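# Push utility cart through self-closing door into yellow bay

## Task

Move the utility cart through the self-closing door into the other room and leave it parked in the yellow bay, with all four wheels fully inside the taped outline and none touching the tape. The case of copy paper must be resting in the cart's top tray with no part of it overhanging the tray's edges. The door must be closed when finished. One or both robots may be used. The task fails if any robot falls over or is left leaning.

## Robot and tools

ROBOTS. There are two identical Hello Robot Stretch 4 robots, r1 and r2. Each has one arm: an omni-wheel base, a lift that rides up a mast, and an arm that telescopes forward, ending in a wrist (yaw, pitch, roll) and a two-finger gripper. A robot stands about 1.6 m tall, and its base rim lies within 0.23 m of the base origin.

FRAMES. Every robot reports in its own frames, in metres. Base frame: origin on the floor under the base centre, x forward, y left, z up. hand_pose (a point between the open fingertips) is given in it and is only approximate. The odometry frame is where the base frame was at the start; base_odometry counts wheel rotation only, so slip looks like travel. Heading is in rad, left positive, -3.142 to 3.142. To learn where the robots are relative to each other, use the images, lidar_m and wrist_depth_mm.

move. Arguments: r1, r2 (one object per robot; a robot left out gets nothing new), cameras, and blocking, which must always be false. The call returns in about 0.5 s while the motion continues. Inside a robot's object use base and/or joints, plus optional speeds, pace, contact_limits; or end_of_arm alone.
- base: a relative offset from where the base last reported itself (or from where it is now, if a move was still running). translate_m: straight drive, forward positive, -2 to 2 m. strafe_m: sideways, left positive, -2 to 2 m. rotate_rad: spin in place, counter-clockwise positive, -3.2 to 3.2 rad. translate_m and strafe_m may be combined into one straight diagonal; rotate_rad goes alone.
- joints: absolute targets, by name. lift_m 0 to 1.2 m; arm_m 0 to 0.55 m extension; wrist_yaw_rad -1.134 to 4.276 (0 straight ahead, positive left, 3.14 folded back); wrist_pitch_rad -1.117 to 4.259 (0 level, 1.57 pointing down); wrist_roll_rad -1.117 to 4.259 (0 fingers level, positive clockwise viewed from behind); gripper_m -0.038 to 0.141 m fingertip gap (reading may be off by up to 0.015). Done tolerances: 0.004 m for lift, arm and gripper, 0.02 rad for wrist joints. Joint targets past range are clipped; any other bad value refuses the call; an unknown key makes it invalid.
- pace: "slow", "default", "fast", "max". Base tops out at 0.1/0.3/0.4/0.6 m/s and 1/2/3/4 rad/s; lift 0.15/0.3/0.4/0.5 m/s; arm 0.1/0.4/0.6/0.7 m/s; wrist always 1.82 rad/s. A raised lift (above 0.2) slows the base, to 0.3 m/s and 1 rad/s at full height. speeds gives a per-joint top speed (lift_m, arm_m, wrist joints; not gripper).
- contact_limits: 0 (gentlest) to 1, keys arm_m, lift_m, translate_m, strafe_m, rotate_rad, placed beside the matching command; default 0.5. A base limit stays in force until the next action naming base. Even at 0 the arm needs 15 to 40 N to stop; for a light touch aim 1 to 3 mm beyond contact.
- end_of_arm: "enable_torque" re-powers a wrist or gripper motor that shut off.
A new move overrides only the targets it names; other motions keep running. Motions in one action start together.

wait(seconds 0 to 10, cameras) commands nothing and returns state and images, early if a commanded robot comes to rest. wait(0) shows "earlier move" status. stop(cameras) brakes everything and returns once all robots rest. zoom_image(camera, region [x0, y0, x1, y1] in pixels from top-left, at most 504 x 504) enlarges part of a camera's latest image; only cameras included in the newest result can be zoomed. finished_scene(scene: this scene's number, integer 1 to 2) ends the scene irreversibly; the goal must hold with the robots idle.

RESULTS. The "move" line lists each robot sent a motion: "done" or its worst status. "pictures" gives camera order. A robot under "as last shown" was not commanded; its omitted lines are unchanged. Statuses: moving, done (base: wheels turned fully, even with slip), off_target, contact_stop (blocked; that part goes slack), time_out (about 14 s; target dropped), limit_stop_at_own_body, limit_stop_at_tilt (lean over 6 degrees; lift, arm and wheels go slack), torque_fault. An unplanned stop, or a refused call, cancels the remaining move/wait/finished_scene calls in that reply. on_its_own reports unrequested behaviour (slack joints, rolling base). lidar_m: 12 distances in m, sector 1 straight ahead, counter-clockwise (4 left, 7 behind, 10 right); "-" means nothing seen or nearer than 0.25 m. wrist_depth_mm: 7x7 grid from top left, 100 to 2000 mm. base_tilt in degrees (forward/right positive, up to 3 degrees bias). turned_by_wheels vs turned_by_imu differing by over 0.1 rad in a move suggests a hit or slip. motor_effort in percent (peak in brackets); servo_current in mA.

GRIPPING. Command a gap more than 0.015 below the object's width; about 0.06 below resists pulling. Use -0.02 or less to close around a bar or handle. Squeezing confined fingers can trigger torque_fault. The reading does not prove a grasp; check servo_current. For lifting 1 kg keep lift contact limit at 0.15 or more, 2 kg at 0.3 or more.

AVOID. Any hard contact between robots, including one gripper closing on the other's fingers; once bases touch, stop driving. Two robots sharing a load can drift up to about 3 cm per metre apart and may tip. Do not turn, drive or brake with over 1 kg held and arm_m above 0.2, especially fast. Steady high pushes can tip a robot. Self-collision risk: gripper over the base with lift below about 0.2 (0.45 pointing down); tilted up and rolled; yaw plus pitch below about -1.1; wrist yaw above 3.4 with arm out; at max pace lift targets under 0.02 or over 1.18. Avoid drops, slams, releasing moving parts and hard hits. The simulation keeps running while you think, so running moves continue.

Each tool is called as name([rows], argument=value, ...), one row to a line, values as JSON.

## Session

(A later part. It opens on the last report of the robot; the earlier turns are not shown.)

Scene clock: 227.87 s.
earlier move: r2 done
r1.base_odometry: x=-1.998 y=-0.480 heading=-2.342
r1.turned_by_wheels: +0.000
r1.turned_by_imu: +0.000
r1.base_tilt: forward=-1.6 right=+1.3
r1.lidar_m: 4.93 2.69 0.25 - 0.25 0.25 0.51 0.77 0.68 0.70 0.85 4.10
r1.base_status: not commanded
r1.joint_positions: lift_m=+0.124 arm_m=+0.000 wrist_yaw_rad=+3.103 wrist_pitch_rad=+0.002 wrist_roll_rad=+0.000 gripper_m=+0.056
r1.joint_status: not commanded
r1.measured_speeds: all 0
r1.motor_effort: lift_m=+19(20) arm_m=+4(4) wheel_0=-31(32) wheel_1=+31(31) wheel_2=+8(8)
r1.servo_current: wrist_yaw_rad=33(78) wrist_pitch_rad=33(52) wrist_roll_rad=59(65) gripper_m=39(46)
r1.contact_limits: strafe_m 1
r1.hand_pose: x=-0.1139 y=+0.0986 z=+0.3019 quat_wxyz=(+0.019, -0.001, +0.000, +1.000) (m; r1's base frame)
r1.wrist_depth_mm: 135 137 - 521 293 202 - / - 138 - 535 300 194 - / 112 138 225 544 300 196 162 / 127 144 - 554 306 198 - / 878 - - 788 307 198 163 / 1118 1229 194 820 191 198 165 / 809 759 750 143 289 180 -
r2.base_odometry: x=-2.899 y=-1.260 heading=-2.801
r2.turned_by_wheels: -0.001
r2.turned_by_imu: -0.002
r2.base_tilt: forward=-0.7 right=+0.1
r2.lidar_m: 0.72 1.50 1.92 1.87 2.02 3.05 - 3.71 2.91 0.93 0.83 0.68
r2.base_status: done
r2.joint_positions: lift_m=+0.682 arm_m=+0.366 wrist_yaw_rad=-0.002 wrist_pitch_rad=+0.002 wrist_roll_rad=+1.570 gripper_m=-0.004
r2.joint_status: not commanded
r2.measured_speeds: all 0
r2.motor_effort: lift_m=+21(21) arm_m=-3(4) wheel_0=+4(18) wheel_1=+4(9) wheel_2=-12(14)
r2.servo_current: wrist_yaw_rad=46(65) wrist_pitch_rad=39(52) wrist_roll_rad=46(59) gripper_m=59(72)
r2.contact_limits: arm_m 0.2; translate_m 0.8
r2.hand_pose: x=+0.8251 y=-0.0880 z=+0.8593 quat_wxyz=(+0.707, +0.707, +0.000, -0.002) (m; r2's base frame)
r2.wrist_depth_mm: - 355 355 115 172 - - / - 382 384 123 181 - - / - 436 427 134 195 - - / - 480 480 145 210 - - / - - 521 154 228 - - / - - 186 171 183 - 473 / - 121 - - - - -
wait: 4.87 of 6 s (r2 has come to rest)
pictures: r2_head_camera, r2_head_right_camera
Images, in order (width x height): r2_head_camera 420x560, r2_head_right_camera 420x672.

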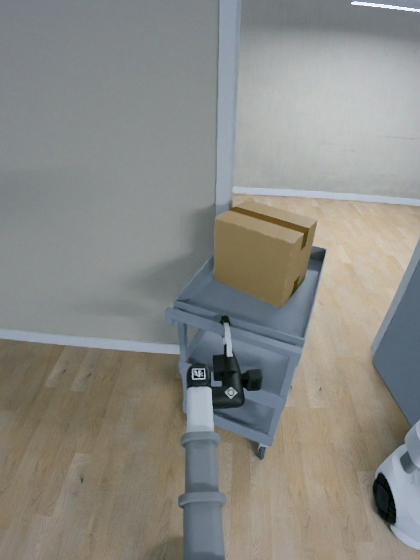

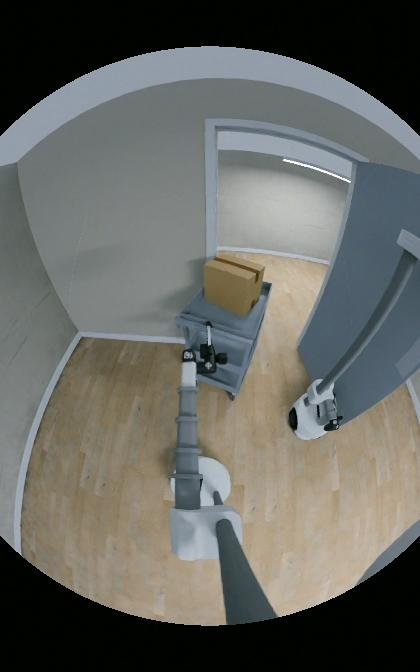

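move(r2={"base":{"translate_m":-0.2,"strafe_m":0.12},"contact_limits":{"translate_m":0.8},"pace":"slow"}, blocking=false, cameras=[])

wait(seconds=4, cameras=[])

move(r2={"base":{"translate_m":0.0,"strafe_m":0.16},"contact_limits":{"strafe_m":0.8},"pace":"slow"}, blocking=false, cameras=[])

wait(seconds=4, cameras=["r2_head_camera","r2_head_right_camera"])

Scene clock: 236.50 s.
move: r2 moving
r1: as last shown
r1.lidar_m: 4.92 2.69 0.25 - 0.25 0.25 0.54 0.74 0.66 0.70 0.86 4.11
r1.motor_effort: lift_m=+20(20) arm_m=+4(4) wheel_0=-32(32) wheel_1=+30(31) wheel_2=+8(8)
r1.servo_current: wrist_yaw_rad=46(72) wrist_pitch_rad=46(46) wrist_roll_rad=59(65) gripper_m=39(46)
r1.contact_limits: strafe_m 1
r1.wrist_depth_mm: 136 137 - 525 294 202 - / - 138 - 530 301 195 - / 112 138 226 544 301 196 162 / 127 144 - 554 304 198 - / 1708 - - 798 307 198 163 / 1118 1205 194 798 191 199 164 / 820 750 759 143 289 180 -
r2.base_odometry: x=-2.886 y=-1.263 heading=-2.802
r2.turned_by_wheels: -0.001
r2.turned_by_imu: +0.000
r2.base_tilt: forward=-0.7 right=+0.1
r2.lidar_m: 0.72 1.52 1.91 1.85 2.05 3.01 - 3.71 2.91 0.95 0.87 0.70
r2.base_status: translate_m moving; strafe_m moving
r2.joint_positions: lift_m=+0.682 arm_m=+0.366 wrist_yaw_rad=-0.002 wrist_pitch_rad=+0.002 wrist_roll_rad=+1.570 gripper_m=-0.004
r2.joint_status: not commanded
r2.measured_speeds: translate_m=-0.049 strafe_m=+0.029 rotate_rad=+0.000 lift_m=+0.000 arm_m=+0.000 wrist_yaw_rad=+0.000 wrist_pitch_rad=+0.000 wrist_roll_rad=+0.000
r2.motor_effort: lift_m=+21(21) arm_m=-4(4) wheel_0=-12(18) wheel_1=+1(5) wheel_2=+5(11)
r2.servo_current: wrist_yaw_rad=39(59) wrist_pitch_rad=39(46) wrist_roll_rad=52(65) gripper_m=59(72)
r2.contact_limits: arm_m 0.2; translate_m 0.8
r2.hand_pose: x=+0.8251 y=-0.0880 z=+0.8593 quat_wxyz=(+0.707, +0.707, +0.000, -0.002) (m; r2's base frame)
r2.wrist_depth_mm: - 355 357 117 172 - - / - 384 387 125 183 - - / - 436 427 134 196 - - / - 492 484 146 215 - - / - - 521 156 229 - - / - - 185 174 182 - 473 / - 121 - - - - -
pictures: none
No camera images: "cameras" was empty.

Scene clock: 239.50 s.
earlier move: r2 done
r1.base_odometry: x=-1.998 y=-0.480 heading=-2.342
r1.turned_by_wheels: +0.000
r1.turned_by_imu: +0.000
r1.base_tilt: forward=-1.6 right=+1.3
r1.lidar_m: 4.93 2.70 0.25 - 0.25 0.25 0.53 0.77 0.67 0.71 1.03 4.13
r1.base_status: not commanded
r1.joint_positions: lift_m=+0.124 arm_m=+0.000 wrist_yaw_rad=+3.103 wrist_pitch_rad=+0.002 wrist_roll_rad=+0.000 gripper_m=+0.056
r1.joint_status: not commanded
r1.measured_speeds: all 0
r1.motor_effort: lift_m=+20(20) arm_m=+4(4) wheel_0=-32(32) wheel_1=+30(31) wheel_2=+8(8)
r1.servo_current: wrist_yaw_rad=46(72) wrist_pitch_rad=46(52) wrist_roll_rad=33(65) gripper_m=33(46)
r1.contact_limits: strafe_m 1
r1.hand_pose: x=-0.1139 y=+0.0986 z=+0.3019 quat_wxyz=(+0.019, -0.001, +0.000, +1.000) (m; r1's base frame)
r1.wrist_depth_mm: 136 137 - 525 294 202 - / - 138 - 535 298 193 - / 112 138 227 549 304 196 162 / 127 144 - 554 304 198 - / - - - 798 306 198 164 / 1205 1255 193 809 192 199 164 / 854 750 768 143 289 180 -
r2.base_odometry: x=-2.671 y=-1.306 heading=-2.800
r2.turned_by_wheels: +0.002
r2.turned_by_imu: +0.001
r2.base_tilt: forward=-0.7 right=+0.0
r2.lidar_m: 0.72 1.73 1.78 1.76 1.94 2.89 - 3.82 3.01 2.97 1.04 0.69
r2.base_status: done
r2.joint_positions: lift_m=+0.682 arm_m=+0.366 wrist_yaw_rad=+0.001 wrist_pitch_rad=+0.002 wrist_roll_rad=+1.570 gripper_m=-0.004
r2.joint_status: not commanded
r2.measured_speeds: all 0
r2.motor_effort: lift_m=+21(21) arm_m=-4(4) wheel_0=-1(22) wheel_1=+4(5) wheel_2=+10(13)
r2.servo_current: wrist_yaw_rad=33(59) wrist_pitch_rad=39(52) wrist_roll_rad=46(65) gripper_m=59(72)
r2.contact_limits: arm_m 0.2; translate_m 0.8
r2.hand_pose: x=+0.8254 y=-0.0872 z=+0.8593 quat_wxyz=(+0.707, +0.707, +0.001, -0.001) (m; r2's base frame)
r2.wrist_depth_mm: - 342 345 106 162 - - / - 384 384 118 176 - - / - 430 433 125 190 - - / - 492 496 137 208 - - / - - - 153 228 - 517 / - - 182 171 183 - 455 / - - - - - - 1060
wait: 3.00 of 4 s (r2 has come to rest)
pictures: none
No camera images: "cameras" was empty.

Scene clock: 240.00 s.
move: r2 moving
r1: as last shown
r1.base_tilt: forward=-1.6 right=+1.2
r1.lidar_m: 4.93 2.72 0.25 - 0.25 0.25 0.54 0.78 0.68 0.70 1.03 4.10
r1.motor_effort: lift_m=+19(20) arm_m=+4(4) wheel_0=-31(32) wheel_1=+30(31) wheel_2=+8(8)
r1.servo_current: wrist_yaw_rad=52(65) wrist_pitch_rad=33(52) wrist_roll_rad=46(78) gripper_m=39(46)
r1.contact_limits: strafe_m 1
r1.wrist_depth_mm: 135 137 - 530 294 202 - / - 138 - 539 298 194 - / 113 138 226 549 301 196 162 / 127 144 - 554 304 198 - / - - - 798 307 198 164 / 1229 1205 193 820 191 199 164 / 854 759 750 143 287 180 -
r2.base_odometry: x=-2.666 y=-1.320 heading=-2.801
r2.turned_by_wheels: -0.001
r2.turned_by_imu: -0.001
r2.base_tilt: forward=-0.6 right=+0.1
r2.lidar_m: 0.75 1.71 1.78 1.75 1.92 2.85 - 3.84 3.03 2.99 1.06 0.71
r2.base_status: translate_m moving; strafe_m moving
r2.joint_positions: lift_m=+0.682 arm_m=+0.366 wrist_yaw_rad=+0.000 wrist_pitch_rad=+0.002 wrist_roll_rad=+1.570 gripper_m=-0.004
r2.joint_status: not commanded
r2.measured_speeds: translate_m=+0.000 strafe_m=+0.056 rotate_rad=-0.002 lift_m=+0.000 arm_m=+0.000 wrist_yaw_rad=-0.010 wrist_pitch_rad=+0.000 wrist_roll_rad=+0.000
r2.motor_effort: lift_m=+21(21) arm_m=-4(4) wheel_0=-11(13) wheel_1=+4(7) wheel_2=+1(8)
r2.servo_current: wrist_yaw_rad=39(52) wrist_pitch_rad=39(46) wrist_roll_rad=39(59) gripper_m=65(65)
r2.contact_limits: arm_m 0.2; strafe_m 0.8
r2.hand_pose: x=+0.8253 y=-0.0873 z=+0.8593 quat_wxyz=(+0.707, +0.707, +0.001, -0.001) (m; r2's base frame)
r2.wrist_depth_mm: - 345 347 111 166 - - / - 382 384 121 178 - - / - 433 430 129 192 - - / - 488 496 140 209 - - / - - - 153 229 - 521 / - - 182 173 183 - 462 / - - - - - - 1060
pictures: none
No camera images: "cameras" was empty.

Scene clock: 242.23 s.
earlier move: r2 done
r1.base_odometry: x=-1.998 y=-0.480 heading=-2.342
r1.turned_by_wheels: +0.000
r1.turned_by_imu: +0.000
r1.base_tilt: forward=-1.6 right=+1.3
r1.lidar_m: 4.93 2.71 0.25 - 0.25 0.25 0.54 1.29 0.74 0.80 1.17 4.12
r1.base_status: not commanded
r1.joint_positions: lift_m=+0.124 arm_m=+0.000 wrist_yaw_rad=+3.103 wrist_pitch_rad=+0.002 wrist_roll_rad=+0.000 gripper_m=+0.056
r1.joint_status: not commanded
r1.measured_speeds: all 0
r1.motor_effort: lift_m=+19(20) arm_m=+4(4) wheel_0=-31(32) wheel_1=+30(31) wheel_2=+8(8)
r1.servo_current: wrist_yaw_rad=39(65) wrist_pitch_rad=46(52) wrist_roll_rad=46(78) gripper_m=39(52)
r1.contact_limits: strafe_m 1
r1.hand_pose: x=-0.1139 y=+0.0986 z=+0.3019 quat_wxyz=(+0.019, -0.001, +0.000, +1.000) (m; r1's base frame)
r1.wrist_depth_mm: 136 137 - 535 294 202 - / - 137 - 535 300 195 - / 112 138 226 549 301 196 163 / 127 144 - 559 304 198 - / - - - 778 306 198 164 / 1229 1205 193 809 191 199 164 / 854 759 768 143 287 181 -
r2.base_odometry: x=-2.617 y=-1.457 heading=-2.801
r2.turned_by_wheels: +0.000
r2.turned_by_imu: -0.001
r2.base_tilt: forward=-0.7 right=+0.1
r2.lidar_m: 0.69 1.77 1.62 1.60 1.76 2.62 - 4.03 3.19 3.13 1.17 0.69
r2.base_status: done
r2.joint_positions: lift_m=+0.682 arm_m=+0.366 wrist_yaw_rad=-0.010 wrist_pitch_rad=+0.002 wrist_roll_rad=+1.570 gripper_m=-0.004
r2.joint_status: not commanded
r2.measured_speeds: all 0
r2.motor_effort: lift_m=+21(21) arm_m=-4(4) wheel_0=-8(25) wheel_1=+2(7) wheel_2=-3(8)
r2.servo_current: wrist_yaw_rad=59(72) wrist_pitch_rad=39(46) wrist_roll_rad=46(59) gripper_m=65(72)
r2.contact_limits: arm_m 0.2; strafe_m 0.8
r2.hand_pose: x=+0.8244 y=-0.0903 z=+0.8593 quat_wxyz=(+0.707, +0.707, -0.003, -0.004) (m; r2's base frame)
r2.wrist_depth_mm: - 342 340 - 146 - - / - 384 387 - 160 - - / - 445 445 109 178 - - / - - 508 125 200 - - / - - - 138 227 - 484 / - - 185 161 182 - 442 / - 121 - - - 343 351
wait: 2.23 of 4 s (r2 has come to rest)
pictures: r2_head_camera, r2_head_right_camera
Images, in order (width x height): r2_head_camera 420x560, r2_head_right_camera 420x672.

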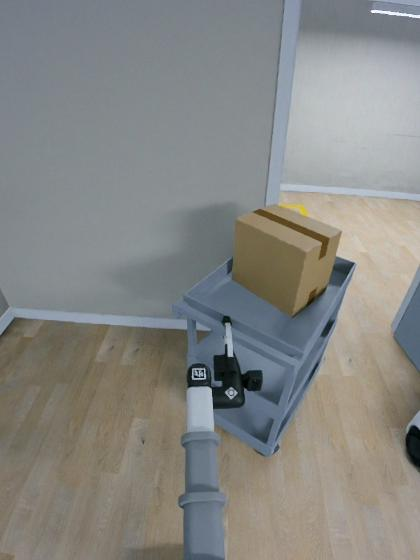

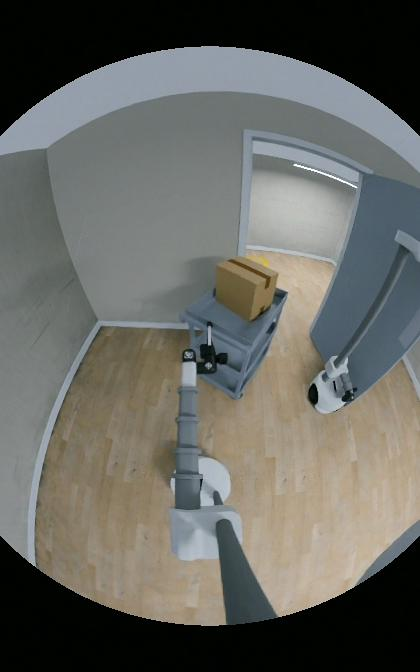

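move(r2={"base":{"translate_m":0.3,"strafe_m":-0.2},"pace":"slow","contact_limits":{"translate_m":0.6}}, blocking=false, cameras=[])

wait(seconds=8, cameras=["r2_head_camera","r2_head_right_camera"])

Scene clock: 264.80 s.
move: r2 moving
r1: as last shown
r1.lidar_m: 4.93 2.67 0.25 - 0.25 0.25 0.54 1.25 0.74 0.79 1.17 4.10
r1.motor_effort: lift_m=+20(20) arm_m=+4(4) wheel_0=-31(32) wheel_1=+30(31) wheel_2=+8(8)
r1.servo_current: wrist_yaw_rad=52(59) wrist_pitch_rad=39(46) wrist_roll_rad=39(52) gripper_m=39(46)
r1.contact_limits: strafe_m 1
r1.wrist_depth_mm: 136 137 - 521 294 202 - / - 138 - 535 300 195 - / 112 138 226 544 303 196 162 / 127 144 - 549 304 198 - / - - - 788 307 198 164 / 1229 1205 193 820 191 199 164 / 854 759 750 143 287 179 -
r2.base_odometry: x=-2.630 y=-1.454 heading=-2.801
r2.turned_by_wheels: +0.000
r2.turned_by_imu: +0.001
r2.base_tilt: forward=-0.7 right=+0.0
r2.lidar_m: 0.71 1.75 1.64 1.62 1.77 2.61 - 4.03 3.18 3.10 1.18 0.67
r2.base_status: translate_m moving; strafe_m moving
r2.joint_positions: lift_m=+0.682 arm_m=+0.366 wrist_yaw_rad=-0.008 wrist_pitch_rad=+0.002 wrist_roll_rad=+1.570 gripper_m=-0.004
r2.joint_status: not commanded
r2.measured_speeds: translate_m=+0.046 strafe_m=-0.030 rotate_rad=+0.004 lift_m=+0.000 arm_m=+0.000 wrist_yaw_rad=+0.015 wrist_pitch_rad=+0.000 wrist_roll_rad=+0.000
r2.motor_effort: lift_m=+21(21) arm_m=-3(4) wheel_0=+11(13) wheel_1=-2(3) wheel_2=-13(14)
r2.servo_current: wrist_yaw_rad=52(78) wrist_pitch_rad=46(46) wrist_roll_rad=39(59) gripper_m=59(72)
r2.contact_limits: arm_m 0.2; translate_m 0.6
r2.hand_pose: x=+0.8245 y=-0.0898 z=+0.8593 quat_wxyz=(+0.707, +0.707, -0.002, -0.004) (m; r2's base frame)
r2.wrist_depth_mm: - 340 336 - 141 - - / - 382 384 - 156 - - / - 445 449 - 173 - - / - - 500 116 196 - - / - - - 134 224 - 480 / - - 184 156 184 - 439 / - - - - - 349 349
pictures: none
No camera images: "cameras" was empty.

Scene clock: 269.10 s.
earlier move: r2 done
r1.base_odometry: x=-1.998 y=-0.480 heading=-2.342
r1.turned_by_wheels: +0.000
r1.turned_by_imu: +0.000
r1.base_tilt: forward=-1.6 right=+1.3
r1.lidar_m: 4.94 2.72 0.25 - 0.25 0.25 0.54 0.80 0.77 0.88 0.85 4.09
r1.base_status: not commanded
r1.joint_positions: lift_m=+0.124 arm_m=+0.000 wrist_yaw_rad=+3.103 wrist_pitch_rad=+0.002 wrist_roll_rad=+0.000 gripper_m=+0.056
r1.joint_status: not commanded
r1.measured_speeds: all 0
r1.motor_effort: lift_m=+20(20) arm_m=+4(4) wheel_0=-32(32) wheel_1=+30(31) wheel_2=+8(8)
r1.servo_current: wrist_yaw_rad=52(72) wrist_pitch_rad=39(52) wrist_roll_rad=46(78) gripper_m=39(52)
r1.contact_limits: strafe_m 1
r1.hand_pose: x=-0.1139 y=+0.0986 z=+0.3019 quat_wxyz=(+0.019, -0.001, +0.000, +1.000) (m; r1's base frame)
r1.wrist_depth_mm: 136 137 - 525 294 202 - / - 138 - 535 298 195 - / 112 138 227 539 301 196 162 / 127 144 - 559 304 198 - / 1708 - - 788 306 198 164 / 1098 1229 193 809 191 199 165 / 798 750 750 143 287 180 -
r2.base_odometry: x=-2.967 y=-1.369 heading=-2.800
r2.turned_by_wheels: +0.000
r2.turned_by_imu: +0.006
r2.base_tilt: forward=-0.7 right=+0.1
r2.lidar_m: 0.69 1.43 1.81 1.76 1.93 2.90 - 3.77 2.99 0.89 0.89 0.62
r2.base_status: done
r2.joint_positions: lift_m=+0.682 arm_m=+0.366 wrist_yaw_rad=+0.006 wrist_pitch_rad=+0.002 wrist_roll_rad=+1.570 gripper_m=-0.004
r2.joint_status: not commanded
r2.measured_speeds: all 0
r2.motor_effort: lift_m=+21(21) arm_m=+4(4) wheel_0=+11(23) wheel_1=-2(3) wheel_2=-5(14)
r2.servo_current: wrist_yaw_rad=52(78) wrist_pitch_rad=46(46) wrist_roll_rad=39(59) gripper_m=65(72)
r2.contact_limits: arm_m 0.2; translate_m 0.6
r2.hand_pose: x=+0.8258 y=-0.0857 z=+0.8593 quat_wxyz=(+0.707, +0.707, +0.003, +0.001) (m; r2's base frame)
r2.wrist_depth_mm: - 338 332 - 126 - - / - 387 387 - 144 - - / - 459 459 - 163 - - / - - - 102 187 - 521 / - - - 121 220 - 466 / - - 185 146 183 - 418 / - 123 - - - - -
wait: 4.30 of 8 s (r2 has come to rest)
pictures: r2_head_camera, r2_head_right_camera
Images, in order (width x height): r2_head_camera 420x560, r2_head_right_camera 420x672.

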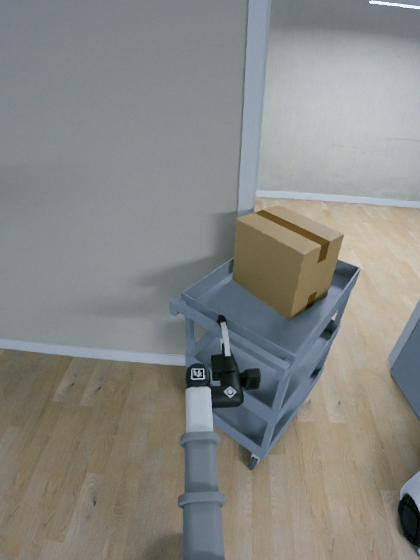

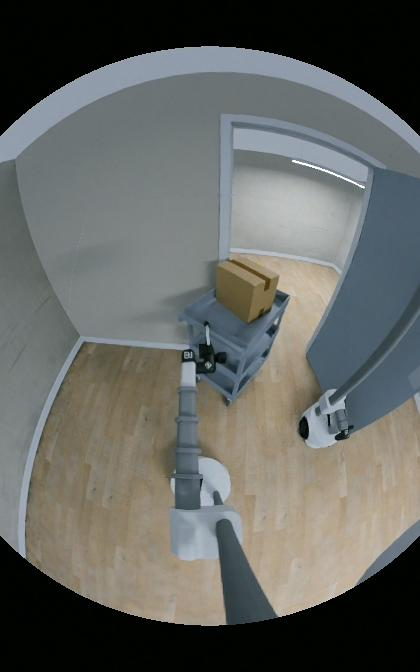

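move(r2={"base":{"translate_m":0.16,"strafe_m":-0.16},"pace":"slow","contact_limits":{"translate_m":0.6}}, blocking=false, cameras=[])

wait(seconds=6, cameras=[])

move(r2={"base":{"translate_m":0.12,"strafe_m":-0.22},"pace":"slow","contact_limits":{"translate_m":0.6}}, blocking=false, cameras=[])

wait(seconds=6, cameras=["r2_head_camera","r2_head_right_camera"])

Scene clock: 284.60 s.
move: r2 moving
r1: as last shown
r1.lidar_m: 4.94 2.72 0.25 - 0.25 0.25 0.54 0.80 0.77 0.90 0.86 4.10
r1.motor_effort: lift_m=+19(20) arm_m=+4(4) wheel_0=-32(32) wheel_1=+31(31) wheel_2=+8(8)
r1.servo_current: wrist_yaw_rad=46(65) wrist_pitch_rad=39(46) wrist_roll_rad=39(65) gripper_m=46(46)
r1.contact_limits: strafe_m 1
r1.wrist_depth_mm: 136 137 - 525 294 202 - / - 138 - 539 300 193 - / 112 138 226 539 301 196 162 / 127 144 - 554 303 198 - / 1708 - - 788 307 198 164 / 1098 1205 193 809 191 199 165 / 798 750 759 143 287 180 -
r2.base_odometry: x=-2.978 y=-1.364 heading=-2.800
r2.turned_by_wheels: +0.001
r2.turned_by_imu: +0.001
r2.base_tilt: forward=-0.7 right=+0.1
r2.lidar_m: 0.67 1.40 1.80 1.77 1.97 2.92 - 3.77 2.99 0.89 0.88 0.64
r2.base_status: translate_m moving; strafe_m moving
r2.joint_positions: lift_m=+0.682 arm_m=+0.366 wrist_yaw_rad=+0.006 wrist_pitch_rad=+0.002 wrist_roll_rad=+1.570 gripper_m=-0.004
r2.joint_status: not commanded
r2.measured_speeds: translate_m=+0.036 strafe_m=-0.036 rotate_rad=+0.001 lift_m=+0.000 arm_m=+0.000 wrist_yaw_rad=+0.000 wrist_pitch_rad=+0.000 wrist_roll_rad=+0.000
r2.motor_effort: lift_m=+21(21) arm_m=+4(4) wheel_0=+17(19) wheel_1=-1(3) wheel_2=-8(10)
r2.servo_current: wrist_yaw_rad=59(59) wrist_pitch_rad=39(46) wrist_roll_rad=52(59) gripper_m=52(65)
r2.contact_limits: arm_m 0.2; translate_m 0.6
r2.hand_pose: x=+0.8258 y=-0.0858 z=+0.8593 quat_wxyz=(+0.707, +0.707, +0.003, +0.001) (m; r2's base frame)
r2.wrist_depth_mm: - 338 334 - 125 - - / - 382 387 - 143 - - / - 459 459 - 162 - - / - - - 101 187 - 521 / - - - 119 220 - 462 / - - 186 151 183 - 421 / - 123 - - - - -
pictures: none
No camera images: "cameras" was empty.

Scene clock: 287.60 s.
earlier move: r2 done
r1.base_odometry: x=-1.998 y=-0.480 heading=-2.342
r1.turned_by_wheels: +0.000
r1.turned_by_imu: +0.000
r1.base_tilt: forward=-1.6 right=+1.3
r1.lidar_m: 4.93 2.70 0.25 - 0.25 0.25 0.51 0.79 0.77 0.70 0.71 4.11
r1.base_status: not commanded
r1.joint_positions: lift_m=+0.124 arm_m=+0.000 wrist_yaw_rad=+3.103 wrist_pitch_rad=+0.002 wrist_roll_rad=+0.000 gripper_m=+0.056
r1.joint_status: not commanded
r1.measured_speeds: all 0
r1.motor_effort: lift_m=+19(20) arm_m=+4(4) wheel_0=-31(32) wheel_1=+31(31) wheel_2=+8(8)
r1.servo_current: wrist_yaw_rad=59(65) wrist_pitch_rad=46(52) wrist_roll_rad=39(65) gripper_m=39(52)
r1.contact_limits: strafe_m 1
r1.hand_pose: x=-0.1139 y=+0.0986 z=+0.3019 quat_wxyz=(+0.019, -0.001, +0.000, +1.000) (m; r1's base frame)
r1.wrist_depth_mm: 136 138 - 521 293 202 - / - 138 - 535 298 195 - / 112 138 227 549 300 196 162 / 126 144 - 554 304 198 - / 138 - - 788 306 198 164 / 1098 1098 193 798 190 198 164 / 854 759 750 143 287 180 -
r2.base_odometry: x=-3.171 y=-1.272 heading=-2.800
r2.turned_by_wheels: +0.000
r2.turned_by_imu: +0.003
r2.base_tilt: forward=-0.6 right=+0.1
r2.lidar_m: 0.68 1.23 1.85 1.90 2.07 3.10 - 3.63 2.89 0.68 0.72 0.67
r2.base_status: done
r2.joint_positions: lift_m=+0.682 arm_m=+0.366 wrist_yaw_rad=+0.006 wrist_pitch_rad=+0.002 wrist_roll_rad=+1.570 gripper_m=-0.004
r2.joint_status: not commanded
r2.measured_speeds: all 0
r2.motor_effort: lift_m=+21(21) arm_m=+4(4) wheel_0=+10(20) wheel_1=-1(4) wheel_2=-2(10)
r2.servo_current: wrist_yaw_rad=52(65) wrist_pitch_rad=46(46) wrist_roll_rad=46(65) gripper_m=59(72)
r2.contact_limits: arm_m 0.2; translate_m 0.6
r2.hand_pose: x=+0.8258 y=-0.0858 z=+0.8593 quat_wxyz=(+0.707, +0.707, +0.003, +0.001) (m; r2's base frame)
r2.wrist_depth_mm: - 340 332 - 130 - - / - 379 387 - 145 - - / - 492 459 - 164 - - / - - - 104 189 530 525 / 521 521 521 122 221 521 469 / - - 186 153 183 - 415 / - 122 - - - - -
wait: 3.00 of 6 s (r2 has come to rest)
pictures: none
No camera images: "cameras" was empty.

Scene clock: 288.10 s.
move: r2 moving
r1: as last shown
r1.lidar_m: 4.94 2.71 0.25 - 0.25 0.25 0.52 0.75 0.76 0.68 0.67 4.10
r1.motor_effort: lift_m=+19(20) arm_m=+4(4) wheel_0=-32(32) wheel_1=+31(31) wheel_2=+8(8)
r1.servo_current: wrist_yaw_rad=39(72) wrist_pitch_rad=46(46) wrist_roll_rad=46(52) gripper_m=33(46)
r1.contact_limits: strafe_m 1
r1.wrist_depth_mm: 136 138 - 530 293 202 - / - 137 - 535 297 194 - / 113 138 226 549 303 196 162 / 127 144 - 554 304 197 - / - - - 798 304 198 164 / 1098 1182 193 809 191 199 164 / 854 759 759 143 287 181 -
r2.base_odometry: x=-3.180 y=-1.264 heading=-2.799
r2.turned_by_wheels: +0.001
r2.turned_by_imu: +0.001
r2.base_tilt: forward=-0.7 right=+0.0
r2.lidar_m: 0.69 1.21 1.85 1.92 2.10 3.13 - 3.59 2.88 0.68 0.72 0.65
r2.base_status: translate_m moving; strafe_m moving
r2.joint_positions: lift_m=+0.682 arm_m=+0.366 wrist_yaw_rad=+0.006 wrist_pitch_rad=+0.002 wrist_roll_rad=+1.570 gripper_m=-0.004
r2.joint_status: not commanded
r2.measured_speeds: translate_m=+0.023 strafe_m=-0.042 rotate_rad=+0.000 lift_m=+0.000 arm_m=+0.000 wrist_yaw_rad=+0.000 wrist_pitch_rad=+0.000 wrist_roll_rad=+0.000
r2.motor_effort: lift_m=+21(21) arm_m=+3(4) wheel_0=+17(19) wheel_1=-3(3) wheel_2=-2(5)
r2.servo_current: wrist_yaw_rad=46(59) wrist_pitch_rad=39(46) wrist_roll_rad=52(59) gripper_m=59(72)
r2.contact_limits: arm_m 0.2; translate_m 0.6
r2.hand_pose: x=+0.8258 y=-0.0858 z=+0.8593 quat_wxyz=(+0.707, +0.707, +0.003, +0.001) (m; r2's base frame)
r2.wrist_depth_mm: - 336 334 - 127 - - / - 382 389 - 145 - - / - 492 459 - 164 - - / - - - 103 188 539 525 / 517 517 517 121 221 521 469 / - - 186 147 184 - 418 / - - - - - 357 -
pictures: none
No camera images: "cameras" was empty.

Scene clock: 291.40 s.
earlier move: r2 done
r1.base_odometry: x=-1.998 y=-0.480 heading=-2.342
r1.turned_by_wheels: +0.000
r1.turned_by_imu: +0.000
r1.base_tilt: forward=-1.6 right=+1.3
r1.lidar_m: 4.93 2.69 0.25 - 0.25 0.25 0.54 0.72 0.71 0.46 0.49 4.11
r1.base_status: not commanded
r1.joint_positions: lift_m=+0.124 arm_m=+0.000 wrist_yaw_rad=+3.103 wrist_pitch_rad=+0.002 wrist_roll_rad=+0.000 gripper_m=+0.056
r1.joint_status: not commanded
r1.measured_speeds: all 0
r1.motor_effort: lift_m=+20(20) arm_m=+4(4) wheel_0=-32(32) wheel_1=+30(31) wheel_2=+8(8)
r1.servo_current: wrist_yaw_rad=46(72) wrist_pitch_rad=39(52) wrist_roll_rad=65(72) gripper_m=39(52)
r1.contact_limits: strafe_m 1
r1.hand_pose: x=-0.1139 y=+0.0986 z=+0.3019 quat_wxyz=(+0.019, -0.001, +0.000, +1.000) (m; r1's base frame)
r1.wrist_depth_mm: 135 137 - 525 293 202 - / - 137 - 530 298 195 - / 112 138 226 544 301 196 163 / 127 144 - 559 304 198 - / - - - 788 306 198 164 / 1008 1229 193 809 191 200 164 / 788 750 741 143 287 180 -
r2.base_odometry: x=-3.358 y=-1.106 heading=-2.799
r2.turned_by_wheels: +0.000
r2.turned_by_imu: +0.003
r2.base_tilt: forward=-0.7 right=+0.1
r2.lidar_m: 0.70 1.05 1.62 2.12 2.31 3.49 - 3.36 2.65 0.45 0.51 0.69
r2.base_status: done
r2.joint_positions: lift_m=+0.682 arm_m=+0.366 wrist_yaw_rad=+0.006 wrist_pitch_rad=+0.002 wrist_roll_rad=+1.570 gripper_m=-0.004
r2.joint_status: not commanded
r2.measured_speeds: all 0
r2.motor_effort: lift_m=+21(21) arm_m=+4(4) wheel_0=+10(20) wheel_1=-1(5) wheel_2=-2(5)
r2.servo_current: wrist_yaw_rad=46(59) wrist_pitch_rad=39(46) wrist_roll_rad=52(59) gripper_m=52(72)
r2.contact_limits: arm_m 0.2; translate_m 0.6
r2.hand_pose: x=+0.8258 y=-0.0858 z=+0.8593 quat_wxyz=(+0.707, +0.707, +0.003, +0.001) (m; r2's base frame)
r2.wrist_depth_mm: 1708 343 338 - 149 - - / - 377 384 103 163 - - / - 449 436 110 179 - - / - - 517 126 198 - - / - - - 139 224 1576 504 / - - 190 159 182 1661 462 / - - - - - 349 347
wait: 3.30 of 6 s (r2 has come to rest)
pictures: r2_head_camera, r2_head_right_camera
Images, in order (width x height): r2_head_camera 420x560, r2_head_right_camera 420x672.

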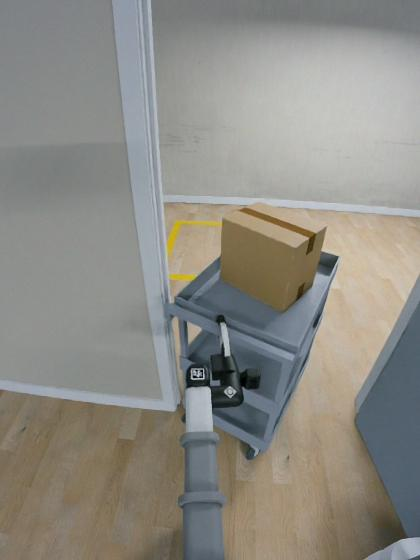

